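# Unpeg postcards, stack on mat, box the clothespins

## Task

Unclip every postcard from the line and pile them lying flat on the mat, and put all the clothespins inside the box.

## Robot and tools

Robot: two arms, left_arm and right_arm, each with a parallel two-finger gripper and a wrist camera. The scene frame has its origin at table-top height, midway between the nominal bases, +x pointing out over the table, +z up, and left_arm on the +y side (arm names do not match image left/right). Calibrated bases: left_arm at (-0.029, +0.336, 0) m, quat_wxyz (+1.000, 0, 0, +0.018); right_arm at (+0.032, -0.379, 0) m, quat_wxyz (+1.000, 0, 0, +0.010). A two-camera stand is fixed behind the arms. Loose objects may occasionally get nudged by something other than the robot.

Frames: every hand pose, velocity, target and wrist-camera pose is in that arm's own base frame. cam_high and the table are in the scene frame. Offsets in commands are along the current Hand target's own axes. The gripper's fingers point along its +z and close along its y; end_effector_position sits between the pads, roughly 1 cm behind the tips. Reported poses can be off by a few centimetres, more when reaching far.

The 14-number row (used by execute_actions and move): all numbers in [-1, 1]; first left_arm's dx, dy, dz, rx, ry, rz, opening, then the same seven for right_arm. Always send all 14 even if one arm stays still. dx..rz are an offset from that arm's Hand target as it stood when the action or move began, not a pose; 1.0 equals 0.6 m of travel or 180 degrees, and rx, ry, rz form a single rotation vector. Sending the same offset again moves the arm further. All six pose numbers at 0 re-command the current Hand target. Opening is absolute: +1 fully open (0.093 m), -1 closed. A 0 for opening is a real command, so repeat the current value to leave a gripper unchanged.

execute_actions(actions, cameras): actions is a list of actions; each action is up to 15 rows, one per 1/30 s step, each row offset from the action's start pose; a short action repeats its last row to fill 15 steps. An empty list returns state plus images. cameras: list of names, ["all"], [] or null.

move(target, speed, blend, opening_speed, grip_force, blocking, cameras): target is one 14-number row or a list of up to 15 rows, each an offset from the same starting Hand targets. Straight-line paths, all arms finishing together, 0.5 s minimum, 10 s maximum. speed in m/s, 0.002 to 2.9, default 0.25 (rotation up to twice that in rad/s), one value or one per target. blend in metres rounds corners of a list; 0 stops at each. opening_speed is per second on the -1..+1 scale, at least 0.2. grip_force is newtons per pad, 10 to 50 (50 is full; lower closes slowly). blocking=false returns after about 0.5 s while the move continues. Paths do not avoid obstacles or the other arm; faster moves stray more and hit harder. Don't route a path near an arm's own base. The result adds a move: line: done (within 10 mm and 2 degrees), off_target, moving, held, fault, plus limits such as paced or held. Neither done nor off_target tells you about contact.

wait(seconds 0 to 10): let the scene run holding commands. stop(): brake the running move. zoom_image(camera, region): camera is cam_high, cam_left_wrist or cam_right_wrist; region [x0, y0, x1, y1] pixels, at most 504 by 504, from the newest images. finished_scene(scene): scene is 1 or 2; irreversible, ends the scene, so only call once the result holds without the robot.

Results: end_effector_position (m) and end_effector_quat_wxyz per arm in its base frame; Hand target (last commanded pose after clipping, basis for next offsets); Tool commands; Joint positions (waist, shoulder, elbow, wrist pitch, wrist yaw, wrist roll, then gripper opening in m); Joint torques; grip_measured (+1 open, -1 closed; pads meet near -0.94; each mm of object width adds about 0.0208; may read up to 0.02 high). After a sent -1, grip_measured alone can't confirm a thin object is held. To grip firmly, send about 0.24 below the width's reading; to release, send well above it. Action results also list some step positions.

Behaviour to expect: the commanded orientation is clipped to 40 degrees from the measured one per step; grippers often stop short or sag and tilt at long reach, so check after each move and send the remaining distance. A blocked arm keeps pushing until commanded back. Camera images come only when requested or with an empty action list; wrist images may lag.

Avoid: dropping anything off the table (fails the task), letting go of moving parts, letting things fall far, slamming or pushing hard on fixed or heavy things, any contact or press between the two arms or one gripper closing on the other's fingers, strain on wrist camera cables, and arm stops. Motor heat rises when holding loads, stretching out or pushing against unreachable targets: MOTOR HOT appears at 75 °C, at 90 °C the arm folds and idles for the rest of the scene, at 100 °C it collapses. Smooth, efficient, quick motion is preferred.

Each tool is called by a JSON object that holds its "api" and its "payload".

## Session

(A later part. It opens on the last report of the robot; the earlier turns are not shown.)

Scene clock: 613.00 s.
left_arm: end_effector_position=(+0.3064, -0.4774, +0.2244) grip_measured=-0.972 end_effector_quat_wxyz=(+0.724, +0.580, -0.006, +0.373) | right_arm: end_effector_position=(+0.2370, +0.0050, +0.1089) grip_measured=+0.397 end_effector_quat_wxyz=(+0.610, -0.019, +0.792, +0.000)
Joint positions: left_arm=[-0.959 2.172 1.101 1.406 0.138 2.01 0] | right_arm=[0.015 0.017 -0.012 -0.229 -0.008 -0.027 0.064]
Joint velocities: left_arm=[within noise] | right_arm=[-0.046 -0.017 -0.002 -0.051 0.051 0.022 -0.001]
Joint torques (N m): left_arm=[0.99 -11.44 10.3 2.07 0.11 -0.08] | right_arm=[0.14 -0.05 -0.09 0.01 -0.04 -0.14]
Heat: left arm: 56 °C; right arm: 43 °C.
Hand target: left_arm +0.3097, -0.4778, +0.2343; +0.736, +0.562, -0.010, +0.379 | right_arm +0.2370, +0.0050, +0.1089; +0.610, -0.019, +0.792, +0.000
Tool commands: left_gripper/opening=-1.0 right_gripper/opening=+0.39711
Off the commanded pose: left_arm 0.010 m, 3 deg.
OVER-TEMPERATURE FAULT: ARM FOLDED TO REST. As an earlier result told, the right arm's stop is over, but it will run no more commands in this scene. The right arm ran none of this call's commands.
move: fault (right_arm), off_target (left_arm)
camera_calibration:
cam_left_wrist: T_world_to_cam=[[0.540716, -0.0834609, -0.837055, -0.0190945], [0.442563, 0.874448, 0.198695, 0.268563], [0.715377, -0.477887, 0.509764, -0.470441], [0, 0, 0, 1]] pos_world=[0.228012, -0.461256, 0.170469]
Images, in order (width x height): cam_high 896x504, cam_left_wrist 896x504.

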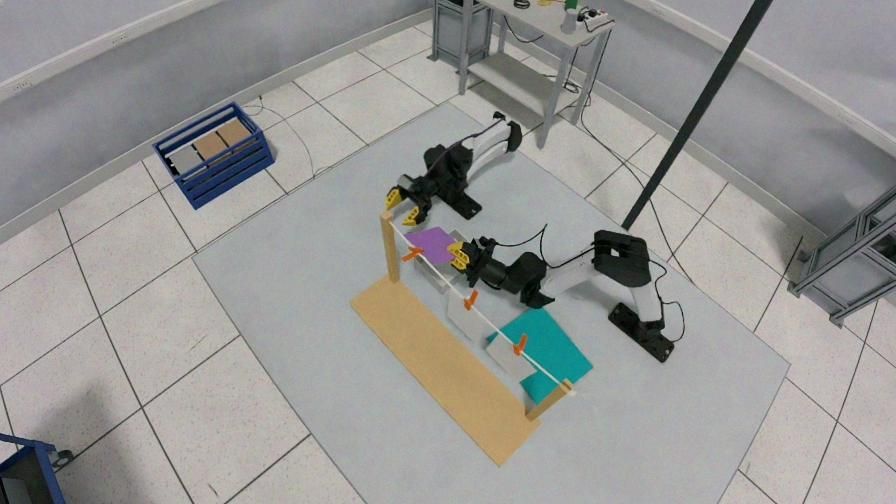

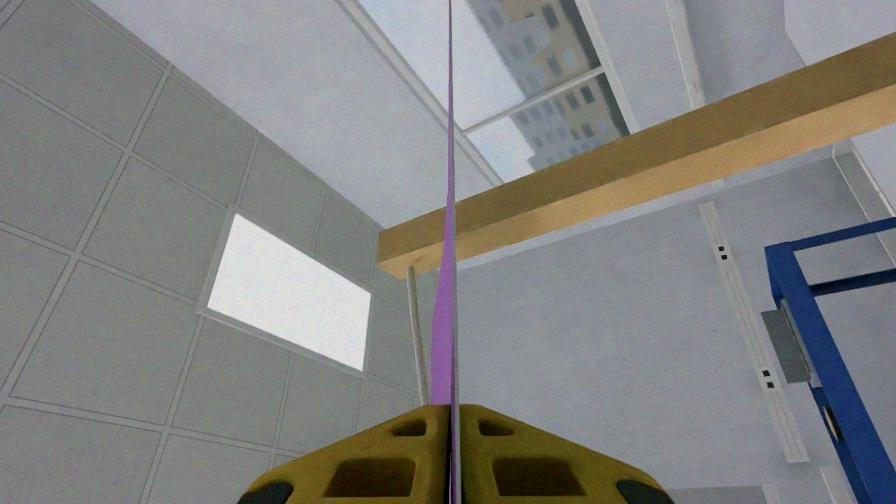

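{"api": "move", "payload": {"target": [-0.0639,0,-0.0536,0,0,0,-1,0,0,0,0,0,0,0.4], "speed": 0.06, "cameras": ["cam_left_wrist","cam_high"]}}

{"api": "zoom_image", "payload": {"camera": "cam_high", "region": [360, 180, 600, 420]}}

Scene clock: 623.47 s.
left_arm: end_effector_position=(+0.2737, -0.4795, +0.1920) grip_measured=-0.972 end_effector_quat_wxyz=(+0.717, +0.598, -0.007, +0.359) | right_arm: end_effector_position=(+0.2370, +0.0050, +0.1089) grip_measured=+0.397 end_effector_quat_wxyz=(+0.610, -0.019, +0.792, +0.000)
Joint positions: left_arm=[-1.025 2.192 1.001 1.481 0.089 2.019 0] | right_arm=[0.015 0.017 -0.012 -0.229 -0.008 -0.027 0.064]
Joint torques (N m): left_arm=[-0.1 -11.51 5.71 2.81 -0.12 0.11] | right_arm=[0.05 -0.03 -0.12 0 -0.02 -0.11]
Heat: left arm: 56 °C; right arm: 43 °C.
Hand target: left_arm +0.2691, -0.4720, +0.2057; +0.736, +0.562, -0.010, +0.379 | right_arm +0.2370, +0.0050, +0.1089; +0.610, -0.019, +0.792, +0.000
Tool commands: left_gripper/opening=-1.0 right_gripper/opening=+0.39711
Off the commanded pose: left_arm 0.016 m, 5 deg.
OVER-TEMPERATURE FAULT: ARM FOLDED TO REST. As an earlier result told, the right arm's stop is over, but it will run no more commands in this scene. The right arm ran none of this call's commands.
joint sent to its limit (left arm) — joint 4 (wrist pitch), upper limit. The joint targets still meet the commanded pose.
move: fault (right_arm), off_target (left_arm)
camera_calibration:
cam_left_wrist: T_world_to_cam=[[0.514601, -0.0631616, -0.8551, -0.00846825], [0.462722, 0.860052, 0.21494, 0.275832], [0.721854, -0.506282, 0.47181, -0.439606], [0, 0, 0, 1]] pos_world=[0.194056, -0.460329, 0.140882]
Images, in order (width x height): cam_high 896x504, cam_left_wrist 896x504.

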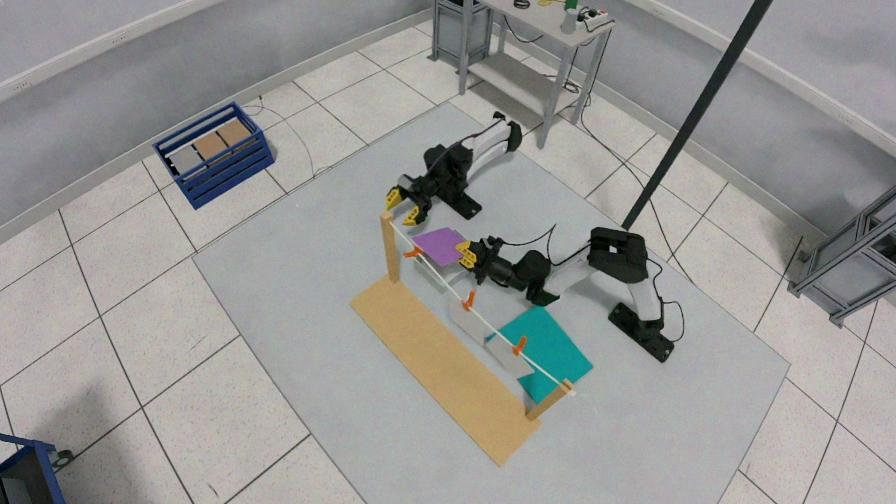

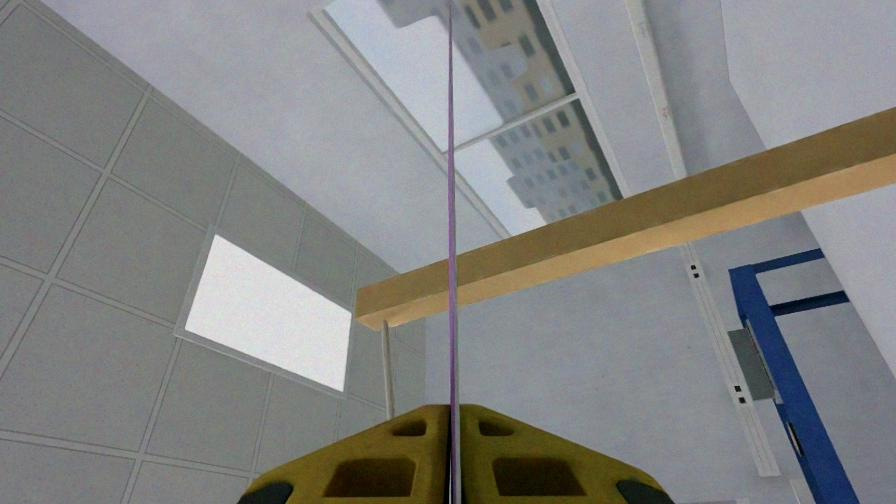

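Scaled by 2.100 from the camera's 896x504 image, which has a finer 1280x720 frame.

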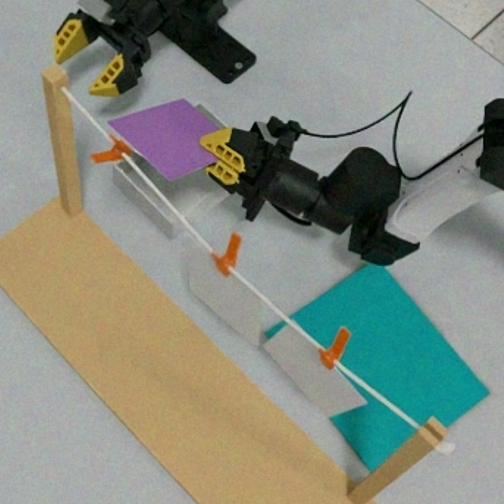

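{"api": "move", "payload": {"target": [-0.0511,0,-0.0429,0,0,0,-1,0,0,0,0,0,0,0.4], "speed": 0.06, "cameras": ["cam_left_wrist","cam_high"]}}

{"api": "zoom_image", "payload": {"camera": "cam_high", "region": [360, 180, 600, 420]}}

Scene clock: 635.90 s.
left_arm: end_effector_position=(+0.2421, -0.4758, +0.1486) grip_measured=-0.972 end_effector_quat_wxyz=(+0.684, +0.644, -0.008, +0.344) | right_arm: end_effector_position=(+0.2370, +0.0050, +0.1089) grip_measured=+0.397 end_effector_quat_wxyz=(+0.610, -0.019, +0.792, +0.000)
Joint positions: left_arm=[-1.092 2.192 0.883 1.481 0.026 2.045 0] | right_arm=[0.015 0.017 -0.012 -0.229 -0.008 -0.027 0.064]
Joint torques (N m): left_arm=[-0.24 -14.76 5.01 2.89 -0.1 0.1] | right_arm=[0.01 -0.01 -0.06 -0.01 -0.02 -0.11]
Heat: left arm: 55 °C; right arm: 43 °C.
Hand target: left_arm +0.2368, -0.4672, +0.1827; +0.736, +0.562, -0.010, +0.379 | right_arm +0.2370, +0.0050, +0.1089; +0.610, -0.019, +0.792, +0.000
Tool commands: left_gripper/opening=-1.0 right_gripper/opening=+0.39711
Off the commanded pose: left_arm 0.036 m, 12 deg.
OVER-TEMPERATURE FAULT: ARM FOLDED TO REST. As an earlier result told, the right arm's stop is over, but it will run no more commands in this scene. The right arm ran none of this call's commands.
joint sent to its limit (left arm) — joint 4 (wrist pitch), upper limit. The joint targets are off in orientation, not in position.
move: fault (right_arm), off_target (left_arm)
camera_calibration:
cam_left_wrist: T_world_to_cam=[[0.473087, 0.0298894, -0.880508, 0.0290067], [0.473889, 0.833897, 0.282922, 0.271392], [0.74271, -0.55111, 0.380342, -0.407205], [0, 0, 0, 1]] pos_world=[0.160103, -0.451595, 0.103635]
Images, in order (width x height): cam_high 896x504, cam_left_wrist 896x504.

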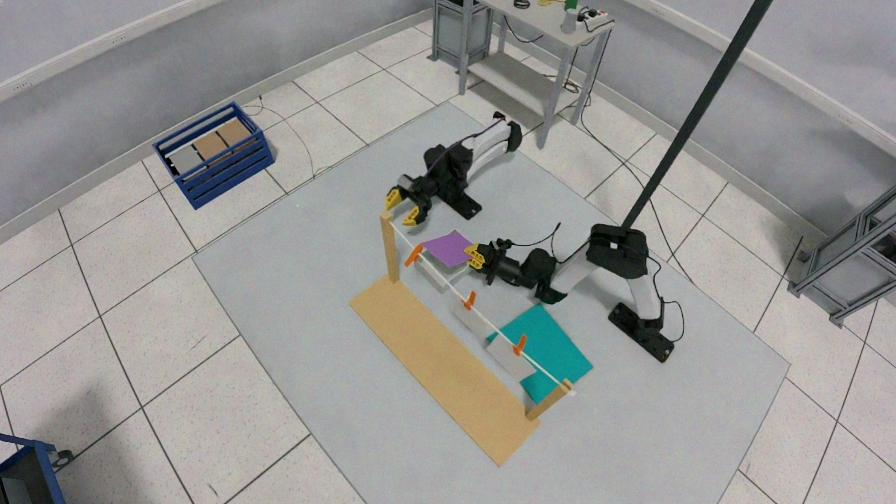

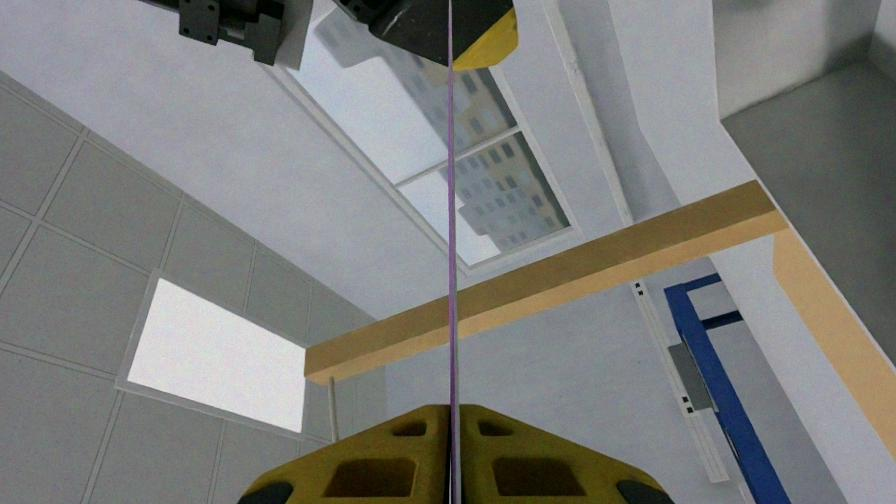

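Scaled by 2.100 from the camera's 896x504 image, which has a finer 1280x720 frame.

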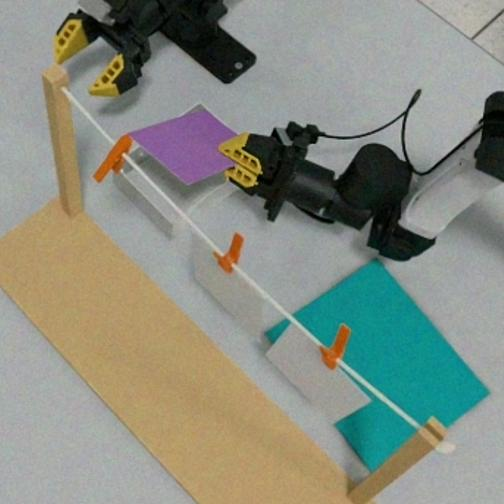

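{"api": "move", "payload": {"target": [[-0.0033,0.099,-0.047,0.077,-0.028,-0.053,-1,0,0,0,0,0,0,0.4],[0.1668,0.0878,-0.3167,0.176,-0.065,-0.12,-1,0,0,0,0,0,0,0.4],[0.2155,-0.0143,-0.465,0.2197,-0.0809,-0.1504,-1,0,0,0,0,0,0,0.4]], "speed": 0.15, "blend": [0.03,0.03,0], "cameras": ["cam_left_wrist","cam_high"]}}

{"api": "zoom_image", "payload": {"camera": "cam_high", "region": [440, 200, 680, 440]}}

Scene clock: 671.27 s.
left_arm: end_effector_position=(+0.2225, -0.1660, +0.1332) grip_measured=-0.972 end_effector_quat_wxyz=(+0.569, +0.797, +0.164, +0.119) | right_arm: end_effector_position=(+0.2370, +0.0050, +0.1089) grip_measured=+0.397 end_effector_quat_wxyz=(+0.610, -0.019, +0.792, +0.000)
Joint positions: left_arm=[-0.124 0.954 0.309 0.049 0.952 2.079 0] | right_arm=[0.015 0.017 -0.012 -0.229 -0.008 -0.027 0.064]
Joint torques (N m): left_arm=[0.92 -1.78 8.17 1.3 0.51 0.09] | right_arm=[0.03 -0.14 -0.1 -0.01 -0.01 -0.13]
Heat: left arm: 53 °C; right arm: 42 °C.
Hand target: left_arm +0.2191, -0.1647, +0.1296; +0.564, +0.803, +0.156, +0.109 | right_arm +0.2370, +0.0050, +0.1089; +0.610, -0.019, +0.792, +0.000
Tool commands: left_gripper/opening=-1.0 right_gripper/opening=+0.39711
Off the commanded pose: left_arm 0.005 m, 2 deg.
OVER-TEMPERATURE FAULT: ARM FOLDED TO REST. As an earlier result told, the right arm's stop is over, but it will run no more commands in this scene. The right arm ran none of this call's commands.
joint sent to its limit (left arm) — joint 6 (wrist roll), upper limit. The joint targets still meet the commanded pose.
move: fault (right_arm)
camera_calibration:
cam_left_wrist: T_world_to_cam=[[-0.138853, 0.266694, -0.953726, 0.200747], [0.614694, 0.778287, 0.128142, 0.0067088], [0.776448, -0.568457, -0.272003, -0.139515], [0, 0, 0, 1]] pos_world=[0.132077, -0.138068, 0.15265]
Images, in order (width x height): cam_high 896x504, cam_left_wrist 896x504.

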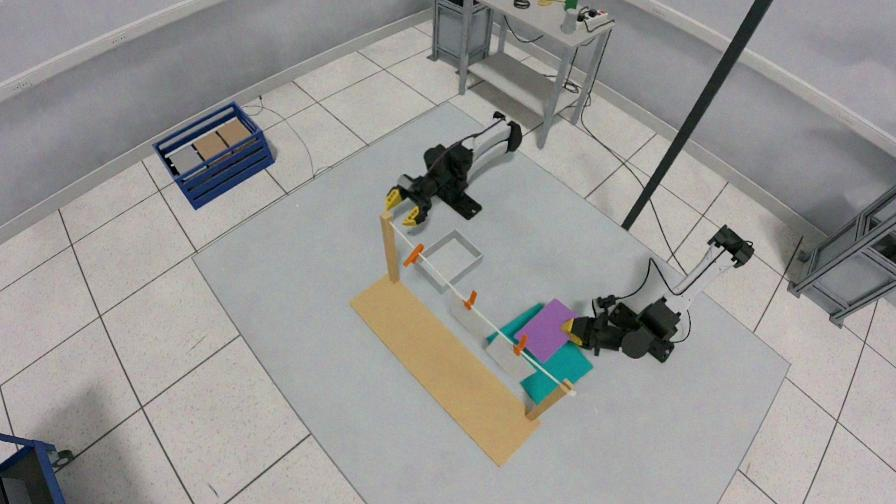

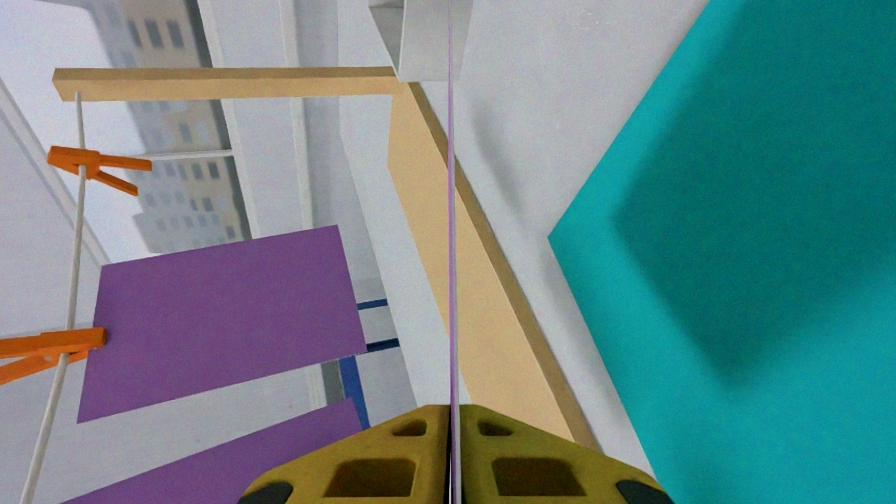

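Scaled by 2.100 from the camera's 896x504 image, which has a finer 1280x720 frame.

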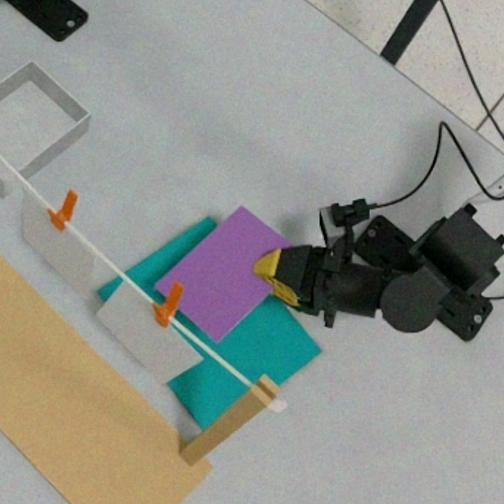

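{"api": "move", "payload": {"target": [0,-0.1341,0.0488,0,0,0,-1,0,0,0,0,0,0,0.4], "speed": 0.06, "cameras": ["cam_left_wrist","cam_high"]}}

{"api": "zoom_image", "payload": {"camera": "cam_high", "region": [440, 200, 680, 440]}}

Scene clock: 689.77 s.
left_arm: end_effector_position=(+0.2235, -0.1661, +0.0468) grip_measured=-0.972 end_effector_quat_wxyz=(+0.568, +0.798, +0.165, +0.116) | right_arm: end_effector_position=(+0.2370, +0.0050, +0.1089) grip_measured=+0.397 end_effector_quat_wxyz=(+0.610, -0.019, +0.792, +0.000)
Joint positions: left_arm=[-0.124 1.51 0.094 0.812 0.953 2.08 0] | right_arm=[0.015 0.017 -0.012 -0.229 -0.008 -0.027 0.064]
Joint torques (N m): left_arm=[0.77 -3.07 3.89 1.49 0.49 0.09] | right_arm=[0.14 0.06 -0.01 0.01 -0.03 -0.11]
Heat: left arm: 53 °C; right arm: 42 °C.
Hand target: left_arm +0.2192, -0.1650, +0.0440; +0.564, +0.803, +0.156, +0.109 | right_arm +0.2370, +0.0050, +0.1089; +0.610, -0.019, +0.792, +0.000
Tool commands: left_gripper/opening=-1.0 right_gripper/opening=+0.39711
Off the commanded pose: left_arm 0.005 m, 2 deg.
OVER-TEMPERATURE FAULT: ARM FOLDED TO REST. As an earlier result told, the right arm's stop is over, but it will run no more commands in this scene. The right arm ran none of this call's commands.
joint sent to its limit (left arm) — joint 6 (wrist roll), upper limit. The joint targets still meet the commanded pose.
move: fault (right_arm)
camera_calibration:
cam_left_wrist: T_world_to_cam=[[-0.145284, 0.26782, -0.952452, 0.120041], [0.616341, 0.777555, 0.124626, 0.0170168], [0.773961, -0.568929, -0.278035, -0.163085], [0, 0, 0, 1]] pos_world=[0.133173, -0.138165, 0.066869]
Images, in order (width x height): cam_high 896x504, cam_left_wrist 896x504.

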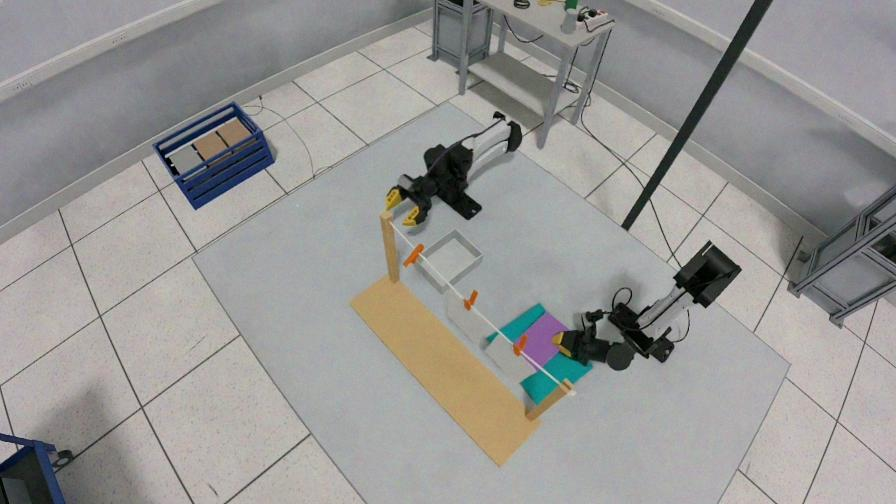

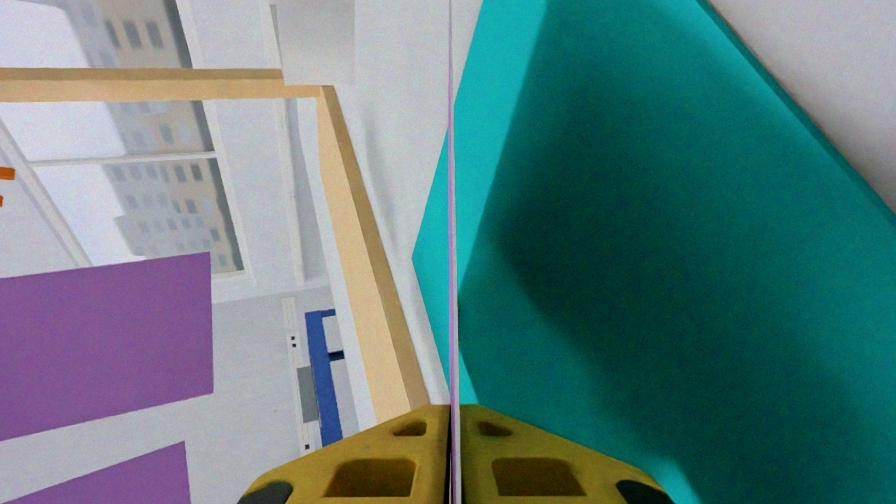

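Scaled by 2.100 from the camera's 896x504 image, which has a finer 1280x720 frame.

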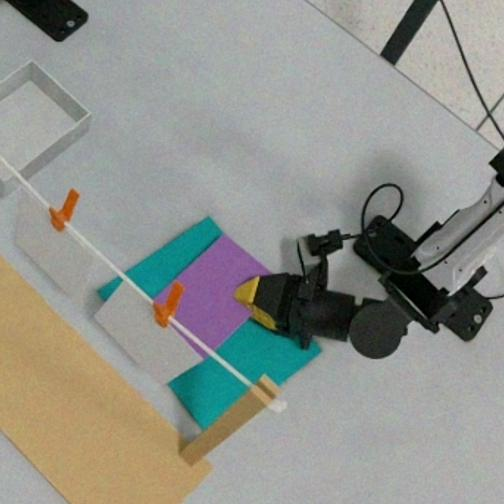

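{"api": "execute_actions", "payload": {"actions": [[[0,0.001,-0.0003,0,0,0,-0.97,0,0,0,0,0,0,0.4],[0,0.002,-0.0006,0,0,0,-0.94,0,0,0,0,0,0,0.4],[0,0.003,-0.001,0,0,0,-0.9,0,0,0,0,0,0,0.4],[0,0.004,-0.0014,0,0,0,-0.87,0,0,0,0,0,0,0.4],[0,0.005,-0.0018,0,0,0,-0.83,0,0,0,0,0,0,0.4],[0,0.006,-0.0022,0,0,0,-0.8,0,0,0,0,0,0,0.4],[0,0.007,-0.0025,0,0,0,-0.77,0,0,0,0,0,0,0.4],[0,0.008,-0.0029,0,0,0,-0.73,0,0,0,0,0,0,0.4],[0,0.009,-0.0033,0,0,0,-0.7,0,0,0,0,0,0,0.4],[0,0.0098,-0.0036,0,0,0,-0.67,0,0,0,0,0,0,0.4],[0,0.0105,-0.0038,0,0,0,-0.63,0,0,0,0,0,0,0.4],[0,0.0112,-0.0041,0,0,0,-0.6,0,0,0,0,0,0,0.4],[0,0.0118,-0.0043,0,0,0,-0.57,0,0,0,0,0,0,0.4],[0,0.0122,-0.0045,0,0,0,-0.53,0,0,0,0,0,0,0.4],[0,0.0125,-0.0046,0,0,0,-0.5,0,0,0,0,0,0,0.4]]], "cameras": ["cam_left_wrist"]}}

Scene clock: 733.00 s.
left_arm: end_effector_position=(+0.2205, -0.1659, +0.0505) grip_measured=-0.501 end_effector_quat_wxyz=(+0.567, +0.799, +0.167, +0.112) | right_arm: end_effector_position=(+0.2370, +0.0050, +0.1089) grip_measured=+0.397 end_effector_quat_wxyz=(+0.610, -0.019, +0.792, +0.000)
Joint positions: left_arm=[-0.124 1.45 0.094 0.743 0.954 2.08 0.021] | right_arm=[0.015 0.017 -0.012 -0.229 -0.008 -0.027 0.064]
Joint torques (N m): left_arm=[0.91 -4.77 5.35 1.29 0.51 0.09] | right_arm=[0.14 0.01 -0.03 -0.02 -0.02 -0.13]
Heat: left arm: 50 °C; right arm: 41 °C.
Hand target: left_arm +0.2192, -0.1649, +0.0520; +0.564, +0.803, +0.156, +0.109 | right_arm +0.2370, +0.0050, +0.1089; +0.610, -0.019, +0.792, +0.000
Tool commands: left_gripper/opening=-0.5 right_gripper/opening=+0.39711
Off the commanded pose: left_arm 0.002 m, 1 deg.
OVER-TEMPERATURE FAULT: ARM FOLDED TO REST. As an earlier result told, the right arm's stop is over, but it will run no more commands in this scene. The right arm ran none of this call's commands.
joint sent to its limit (left arm) — joint 6 (wrist roll), upper limit. The joint targets still meet the commanded pose.
Step readings (end_effector_position of left_arm | right_arm):
0: (+0.2235, -0.1662, +0.0469) | (+0.2370, +0.0050, +0.1089)
1: (+0.2235, -0.1662, +0.0469) | (+0.2370, +0.0050, +0.1089)
2: (+0.2235, -0.1662, +0.0469) | (+0.2370, +0.0050, +0.1089)
4: (+0.2234, -0.1661, +0.0468) | (+0.2370, +0.0050, +0.1089)
8: (+0.2231, -0.1661, +0.0483) | (+0.2370, +0.0050, +0.1089)
15: (+0.2222, -0.1661, +0.0522) | (+0.2370, +0.0050, +0.1089)
camera_calibration:
cam_left_wrist: T_world_to_cam=[[-0.152664, 0.268442, -0.951122, 0.124825], [0.618136, 0.776852, 0.12004, 0.0178813], [0.771104, -0.569597, -0.284531, -0.158818], [0, 0, 0, 1]] pos_world=[0.130469, -0.137862, 0.0713887]
Images, in order (width x height): cam_left_wrist 896x504.

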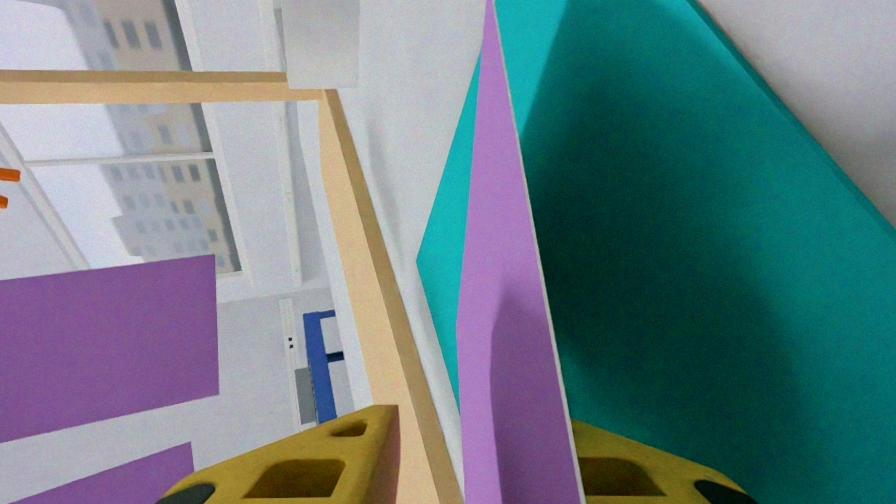

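{"api": "move", "payload": {"target": [0,0.006,-0.128,0,0,0,-0.5,0,0,0,0,0,0,0.4], "speed": 0.7, "cameras": ["cam_left_wrist","cam_high"]}}

{"api": "zoom_image", "payload": {"camera": "cam_high", "region": [440, 200, 680, 440]}}

Scene clock: 745.10 s.
left_arm: end_effector_position=(+0.1973, -0.0986, +0.0886) grip_measured=-0.501 end_effector_quat_wxyz=(+0.589, +0.735, +0.294, +0.160) | right_arm: end_effector_position=(+0.2370, +0.0050, +0.1089) grip_measured=+0.397 end_effector_quat_wxyz=(+0.610, -0.019, +0.792, +0.000)
Joint positions: left_arm=[0.308 0.691 0.024 -0.002 1.15 2.082 0.021] | right_arm=[0.015 0.017 -0.012 -0.229 -0.008 -0.027 0.064]
Joint torques (N m): left_arm=[-0.51 0.06 7.23 1.16 0.35 0.08] | right_arm=[0.17 -0.06 -0.05 -0.01 -0.03 -0.12]
Heat: left arm: 50 °C; right arm: 41 °C.
Hand target: left_arm +0.1926, -0.0990, +0.0814; +0.564, +0.803, +0.156, +0.109 | right_arm +0.2370, +0.0050, +0.1089; +0.610, -0.019, +0.792, +0.000
Tool commands: left_gripper/opening=-0.5 right_gripper/opening=+0.39711
Off the commanded pose: left_arm 0.009 m, 19 deg.
OVER-TEMPERATURE FAULT: ARM FOLDED TO REST. As an earlier result told, the right arm's stop is over, but it will run no more commands in this scene. The right arm ran none of this call's commands.
joint sent to its limit (left arm) — joint 3 (elbow), lower limit, where the elbow is as bent as it goes; joint 6 (wrist roll), upper limit. The joint targets are off in orientation, not in position.
move: fault (right_arm), off_target (left_arm)
camera_calibration:
cam_left_wrist: T_world_to_cam=[[-0.246697, 0.0963053, -0.964296, 0.142076], [0.386234, 0.922377, -0.0066917, 0.0466352], [0.888799, -0.374094, -0.264744, -0.0974311], [0, 0, 0, 1]] pos_world=[0.103634, -0.0931464, 0.111521]
Images, in order (width x height): cam_high 896x504, cam_left_wrist 896x504.

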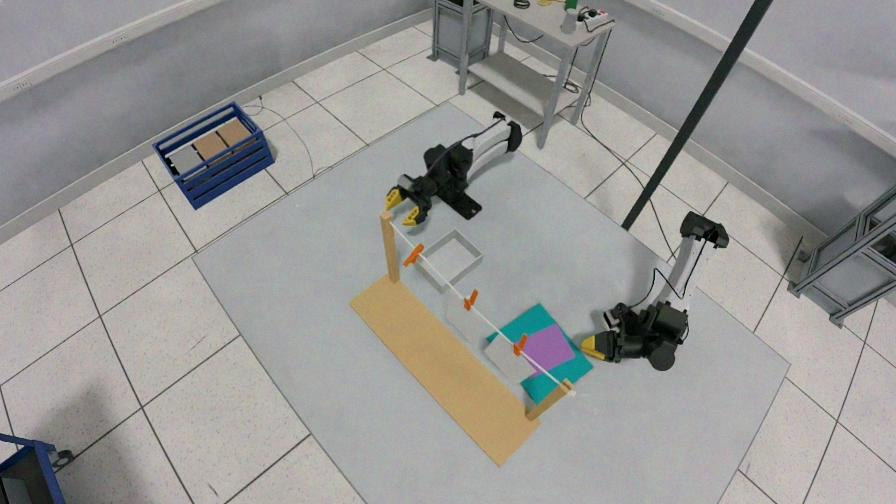

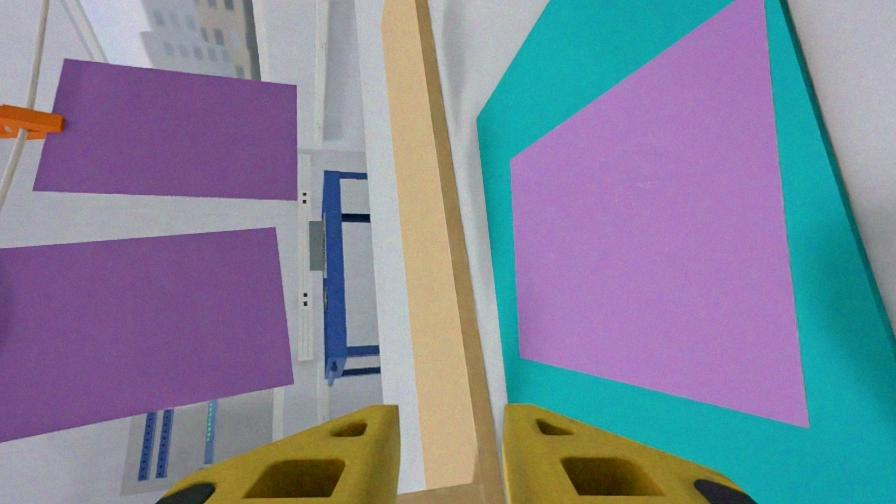

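Scaled by 2.100 from the camera's 896x504 image, which has a finer 1280x720 frame.

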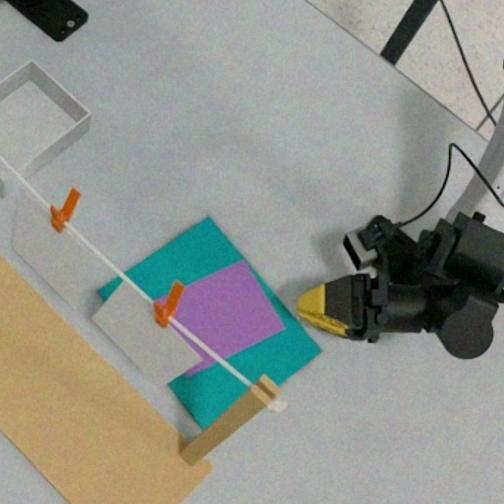

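{"api": "move", "payload": {"target": [[0.0017,0.2118,-0.0935,-0.139,0.123,-0.219,-0.3,0,0,0,0,0,0,0.4],[0.1438,0.1033,-0.0505,-0.3467,0.3086,-0.5464,0.3,0,0,0,0,0,0,0.4]], "speed": 0.25, "blend": [0.03,0], "cameras": ["cam_left_wrist","cam_high"]}}

Scene clock: 782.90 s.
left_arm: end_effector_position=(+0.2655, -0.0563, +0.1348) grip_measured=+0.299 end_effector_quat_wxyz=(+0.596, -0.037, +0.801, +0.050) | right_arm: end_effector_position=(+0.2370, +0.0050, +0.1089) grip_measured=+0.397 end_effector_quat_wxyz=(+0.610, -0.019, +0.792, +0.000)
Joint positions: left_arm=[-0.632 0.724 0.172 0.162 -0.722 -0.229 0.06] | right_arm=[0.015 0.017 -0.012 -0.229 -0.008 -0.027 0.064]
Joint torques (N m): left_arm=[-0.5 -0.02 12.9 1.78 -0.28 -0.13] | right_arm=[0.14 -0.12 -0.12 -0.01 -0.04 -0.09]
Heat: left arm: 52 °C; right arm: 40 °C.
Hand target: left_arm +0.2699, -0.0599, +0.1498; +0.608, -0.050, +0.792, +0.039 | right_arm +0.2370, +0.0050, +0.1089; +0.610, -0.019, +0.792, +0.000
Tool commands: left_gripper/opening=+0.3 right_gripper/opening=+0.39711
Off the commanded pose: left_arm 0.016 m, 3 deg.
OVER-TEMPERATURE FAULT: ARM FOLDED TO REST. As an earlier result told, the right arm's stop is over, but it will run no more commands in this scene. The right arm ran none of this call's commands.
move: fault (right_arm), off_target (left_arm); target 2's new opening was sent with left_arm's hand 0.016 m and 3 deg from that target
camera_calibration:
cam_left_wrist: T_world_to_cam=[[0.151366, -0.988299, -0.0188005, -0.0947123], [-0.708805, -0.0952634, -0.698943, 0.308346], [0.688973, 0.119122, -0.71493, 0.0114709], [0, 0, 0, 1]] pos_world=[0.22499, -0.0655964, 0.221937]
Images, in order (width x height): cam_high 896x504, cam_left_wrist 896x504.

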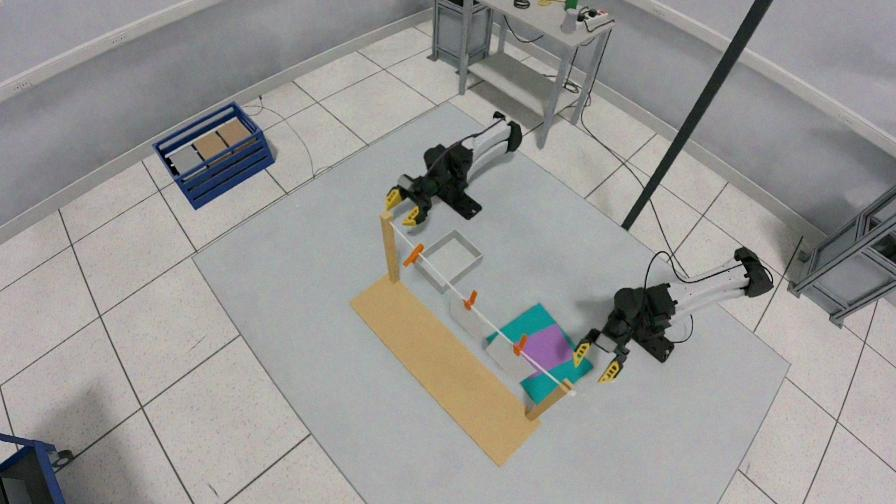

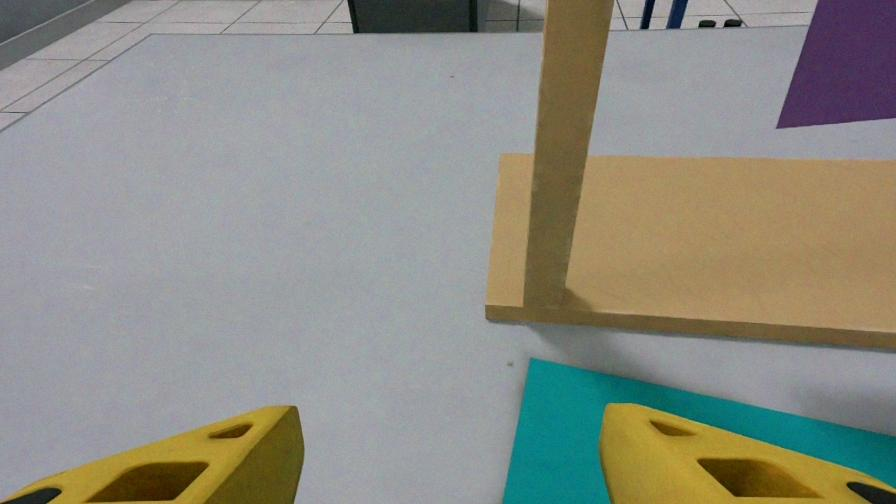

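{"api": "move", "payload": {"target": [[0.0105,-0.076,-0.0073,0,0,0,0.3,0,0,0,0,0,0,0.4],[-0.0278,-0.073,0.17,0,0,0,0.3,0,0,0,0,0,0,0.4]], "speed": 0.12, "cameras": ["cam_left_wrist"]}}

Scene clock: 800.77 s.
left_arm: end_effector_position=(+0.3692, -0.0873, +0.1302) grip_measured=+0.299 end_effector_quat_wxyz=(+0.599, -0.051, +0.798, +0.043) | right_arm: end_effector_position=(+0.2370, +0.0050, +0.1089) grip_measured=+0.397 end_effector_quat_wxyz=(+0.610, -0.019, +0.792, +0.000)
Joint positions: left_arm=[-0.482 1.428 0.433 0.652 -0.59 -0.188 0.06] | right_arm=[0.015 0.017 -0.012 -0.229 -0.008 -0.027 0.064]
Joint torques (N m): left_arm=[0.96 -4.79 10.92 1.89 0.01 0.16] | right_arm=[0.13 -0.02 -0.01 0 0 -0.08]
Heat: left arm: 55 °C; right arm: 40 °C.
Hand target: left_arm +0.3775, -0.0903, +0.1396; +0.608, -0.050, +0.792, +0.039 | right_arm +0.2370, +0.0050, +0.1089; +0.610, -0.019, +0.792, +0.000
Tool commands: left_gripper/opening=+0.3 right_gripper/opening=+0.39711
Off the commanded pose: left_arm 0.013 m, 1 deg.
OVER-TEMPERATURE FAULT: ARM FOLDED TO REST. As an earlier result told, the right arm's stop is over, but it will run no more commands in this scene. The right arm ran none of this call's commands.
move: fault (right_arm), off_target (left_arm)
camera_calibration:
cam_left_wrist: T_world_to_cam=[[0.166087, -0.98607, 0.00901084, -0.150096], [-0.700147, -0.124353, -0.703086, 0.370473], [0.694412, 0.110465, -0.711048, -0.0627891], [0, 0, 0, 1]] pos_world=[0.327916, -0.0949995, 0.217181]
Images, in order (width x height): cam_left_wrist 896x504.

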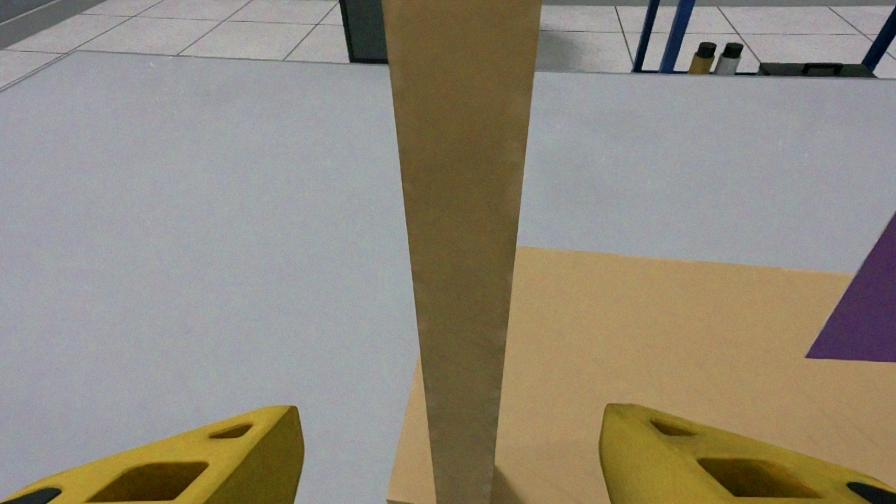

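{"api": "move", "payload": {"target": [[0,-0.005,0.04,0,0,0,0.3,0,0,0,0,0,0,0.4],[0,-0.005,0.04,0,0,0,-0.8,0,0,0,0,0,0,0.4]], "speed": 0.05, "opening_speed": 0.7, "cameras": ["cam_left_wrist"]}}

Scene clock: 812.93 s.
left_arm: end_effector_position=(+0.3927, -0.0877, +0.1251) grip_measured=-0.715 end_effector_quat_wxyz=(+0.599, -0.052, +0.798, +0.042) | right_arm: end_effector_position=(+0.2370, +0.0050, +0.1089) grip_measured=+0.397 end_effector_quat_wxyz=(+0.610, -0.019, +0.792, +0.000)
Joint positions: left_arm=[-0.44 1.539 0.496 0.711 -0.549 -0.173 0.011] | right_arm=[0.015 0.017 -0.012 -0.229 -0.008 -0.027 0.064]
Joint torques (N m): left_arm=[0.81 -5.67 10.66 1.9 -0.01 0.16] | right_arm=[0.05 0.1 -0.13 0 -0.04 -0.09]
Heat: left arm: 56 °C; right arm: 40 °C.
Hand target: left_arm +0.4009, -0.0904, +0.1336; +0.608, -0.050, +0.791, +0.039 | right_arm +0.2370, +0.0050, +0.1089; +0.610, -0.019, +0.792, +0.000
Tool commands: left_gripper/opening=-0.8 right_gripper/opening=+0.39711
Off the commanded pose: left_arm 0.012 m, 1 deg.
OVER-TEMPERATURE FAULT: ARM FOLDED TO REST. As an earlier result told, the right arm's stop is over, but it will run no more commands in this scene. The right arm ran none of this call's commands.
move: fault (right_arm), off_target (left_arm); target 2's new opening was sent with left_arm's hand 0.012 m and 1 deg from that target
camera_calibration:
cam_left_wrist: T_world_to_cam=[[0.164895, -0.986242, 0.0116415, -0.154182], [-0.699234, -0.125217, -0.703841, 0.383014], [0.695616, 0.10792, -0.710262, -0.0834804], [0, 0, 0, 1]] pos_world=[0.351311, -0.0950921, 0.212083]
Images, in order (width x height): cam_left_wrist 896x504.

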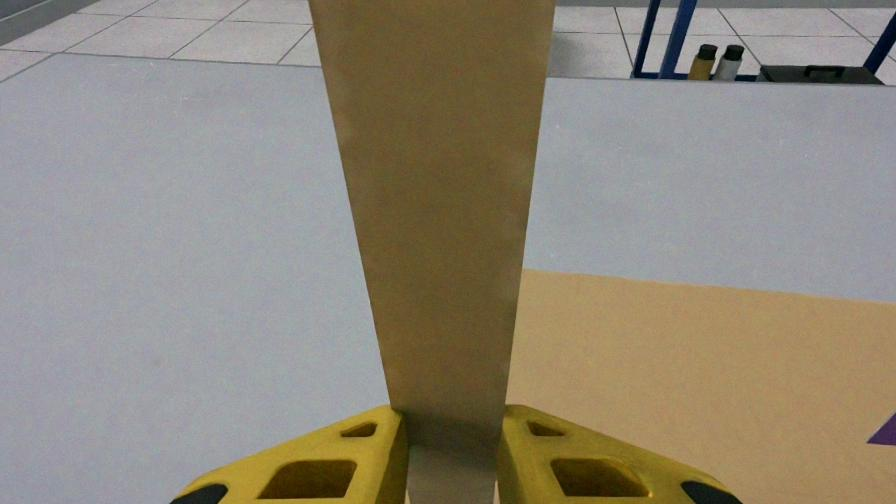

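{"api": "move", "payload": {"target": [0.008,-0.245,-0.03,0,0,0,-0.8,0,0,0,0,0,0,0.4], "speed": 0.08, "cameras": ["cam_left_wrist","cam_high"]}}

{"api": "zoom_image", "payload": {"camera": "cam_high", "region": [330, 170, 650, 440]}}

Scene clock: 824.87 s.
left_arm: end_effector_position=(+0.3975, -0.2340, +0.1296) grip_measured=-0.799 end_effector_quat_wxyz=(+0.605, -0.041, +0.794, +0.042) | right_arm: end_effector_position=(+0.2370, +0.0050, +0.1089) grip_measured=+0.397 end_effector_quat_wxyz=(+0.610, -0.019, +0.792, +0.000)
Joint positions: left_arm=[-0.821 1.829 0.884 0.509 -0.894 -0.331 0.007] | right_arm=[0.015 0.017 -0.012 -0.229 -0.008 -0.027 0.064]
Joint torques (N m): left_arm=[-0.13 -8.81 10.93 1.53 -0.33 -0.13] | right_arm=[0.09 0.05 -0.09 0 -0.03 -0.1]
Heat: left arm: 56 °C; right arm: 40 °C.
Hand target: left_arm +0.4010, -0.2386, +0.1335; +0.608, -0.050, +0.791, +0.039 | right_arm +0.2370, +0.0050, +0.1089; +0.610, -0.019, +0.792, +0.000
Tool commands: left_gripper/opening=-0.8 right_gripper/opening=+0.39711
Off the commanded pose: left_arm 0.007 m, 1 deg.
OVER-TEMPERATURE FAULT: ARM FOLDED TO REST. As an earlier result told, the right arm's stop is over, but it will run no more commands in this scene. The right arm ran none of this call's commands.
move: fault (right_arm)
camera_calibration:
cam_left_wrist: T_world_to_cam=[[0.147895, -0.989003, 0.000688954, -0.291829], [-0.692314, -0.104025, -0.714059, 0.374747], [0.706278, 0.105128, -0.700085, -0.0739671], [0, 0, 0, 1]] pos_world=[0.354844, -0.241861, 0.216009]
Images, in order (width x height): cam_high 896x504, cam_left_wrist 896x504.

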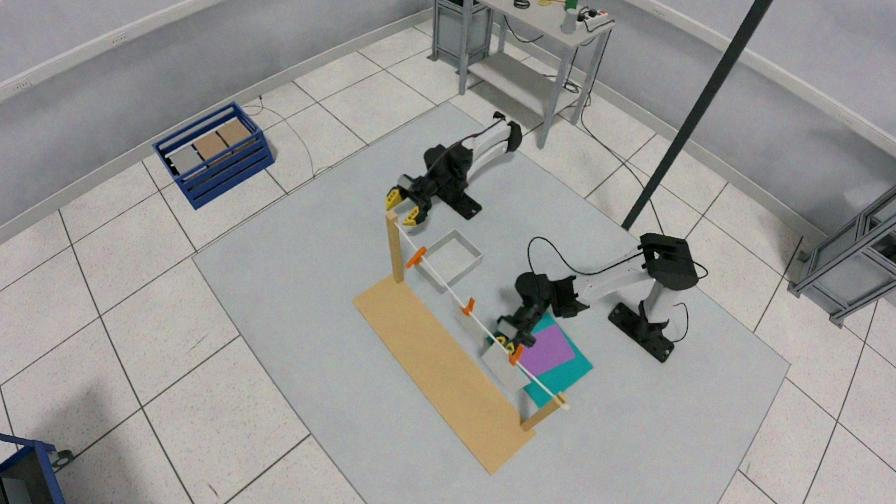

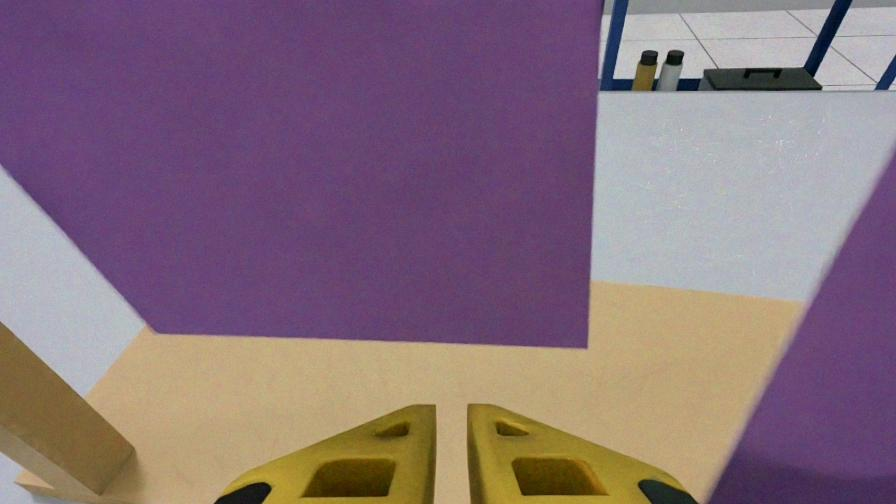

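Scaled by 1.575 from the camera's 896x504 image, which has a finer 1280x720 frame.

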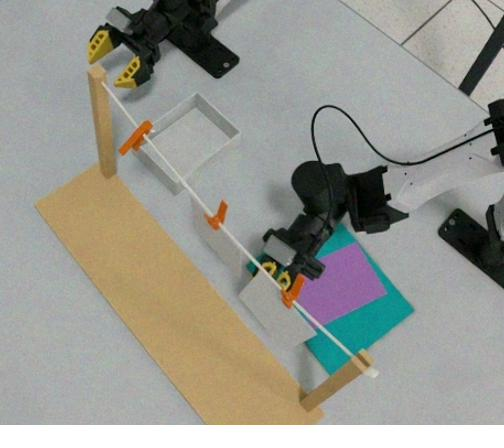

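{"api": "move", "payload": {"target": [[0.005,0,-0.17,0,0,0,-0.8,0,0,0,0,0,0,0.4],[0.01,0.22,-0.17,0,0,0,0.3,0,0,0,0,0,0,0.4]], "speed": 0.12, "cameras": ["cam_left_wrist"]}}

Scene clock: 846.37 s.
left_arm: end_effector_position=(+0.2862, -0.1233, +0.1577) grip_measured=+0.299 end_effector_quat_wxyz=(+0.609, -0.055, +0.790, +0.037) | right_arm: end_effector_position=(+0.2370, +0.0050, +0.1089) grip_measured=+0.397 end_effector_quat_wxyz=(+0.610, -0.019, +0.792, +0.000)
Joint positions: left_arm=[-0.858 1.1 0.381 0.272 -0.94 -0.379 0.06] | right_arm=[0.015 0.017 -0.012 -0.229 -0.008 -0.027 0.064]
Joint torques (N m): left_arm=[0.99 -4.11 7.13 1.68 -0.11 0.15] | right_arm=[0.12 -0.01 -0.12 -0.03 0.02 -0.12]
Heat: left arm: 56 °C; right arm: 40 °C.
Hand target: left_arm +0.2850, -0.1202, +0.1540; +0.608, -0.050, +0.792, +0.039 | right_arm +0.2370, +0.0050, +0.1089; +0.610, -0.019, +0.792, +0.000
Tool commands: left_gripper/opening=+0.3 right_gripper/opening=+0.39711
Off the commanded pose: left_arm 0.005 m, 1 deg.
OVER-TEMPERATURE FAULT: ARM FOLDED TO REST. As an earlier result told, the right arm's stop is over, but it will run no more commands in this scene. The right arm ran none of this call's commands.
move: fault (right_arm)
camera_calibration:
cam_left_wrist: T_world_to_cam=[[0.163809, -0.98614, 0.0263708, -0.174036], [-0.681052, -0.132388, -0.720168, 0.323493], [0.713677, 0.10001, -0.693298, 0.00876485], [0, 0, 0, 1]] pos_world=[0.242569, -0.129674, 0.243636]
Images, in order (width x height): cam_left_wrist 896x504.

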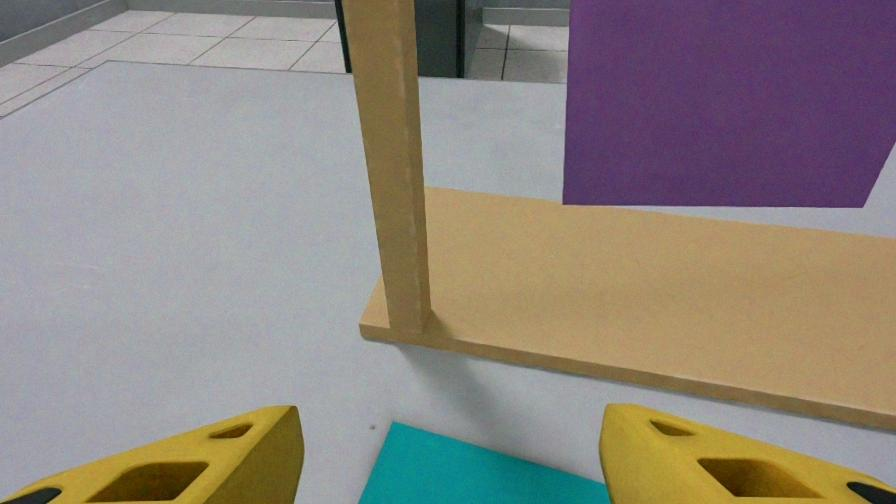

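{"api": "move", "payload": {"target": [[0.0068,0.031,0.0322,0,0,0,0.3,0,0,0,0,0,0,0.4],[-0.0263,0.029,0.2212,0,0,0,0.3,0,0,0,0,0,0,0.4]], "speed": [0.15,0.08], "cameras": ["cam_left_wrist"]}}

Scene clock: 881.60 s.
left_arm: end_effector_position=(+0.4057, -0.0837, +0.1267) grip_measured=+0.299 end_effector_quat_wxyz=(+0.599, -0.053, +0.798, +0.042) | right_arm: end_effector_position=(+0.2370, +0.0050, +0.1089) grip_measured=+0.397 end_effector_quat_wxyz=(+0.610, -0.019, +0.792, +0.000)
Joint positions: left_arm=[-0.407 1.573 0.537 0.709 -0.52 -0.162 0.06] | right_arm=[0.015 0.017 -0.012 -0.229 -0.008 -0.027 0.064]
Joint torques (N m): left_arm=[0.87 -6.08 10.65 1.94 0.03 0.17] | right_arm=[0.12 -0.06 -0.03 -0.01 -0.03 -0.11]
Heat: left arm: 56 °C; right arm: 39 °C.
Hand target: left_arm +0.4141, -0.0862, +0.1350; +0.608, -0.050, +0.791, +0.039 | right_arm +0.2370, +0.0050, +0.1089; +0.610, -0.019, +0.792, +0.000
Tool commands: left_gripper/opening=+0.3 right_gripper/opening=+0.39711
Off the commanded pose: left_arm 0.012 m, 1 deg.
OVER-TEMPERATURE FAULT: ARM FOLDED TO REST. As an earlier result told, the right arm's stop is over, but it will run no more commands in this scene. The right arm ran none of this call's commands.
move: fault (right_arm), off_target (left_arm)
camera_calibration:
cam_left_wrist: T_world_to_cam=[[0.167259, -0.985837, 0.0122506, -0.153378], [-0.699232, -0.127374, -0.703456, 0.393528], [0.695053, 0.109093, -0.710633, -0.0914992], [0, 0, 0, 1]] pos_world=[0.364418, -0.0910982, 0.213686]
Images, in order (width x height): cam_left_wrist 896x504.

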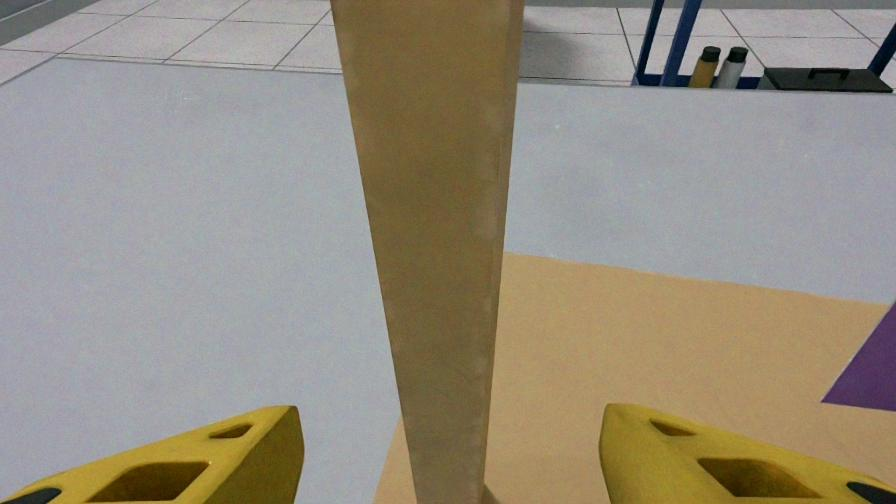

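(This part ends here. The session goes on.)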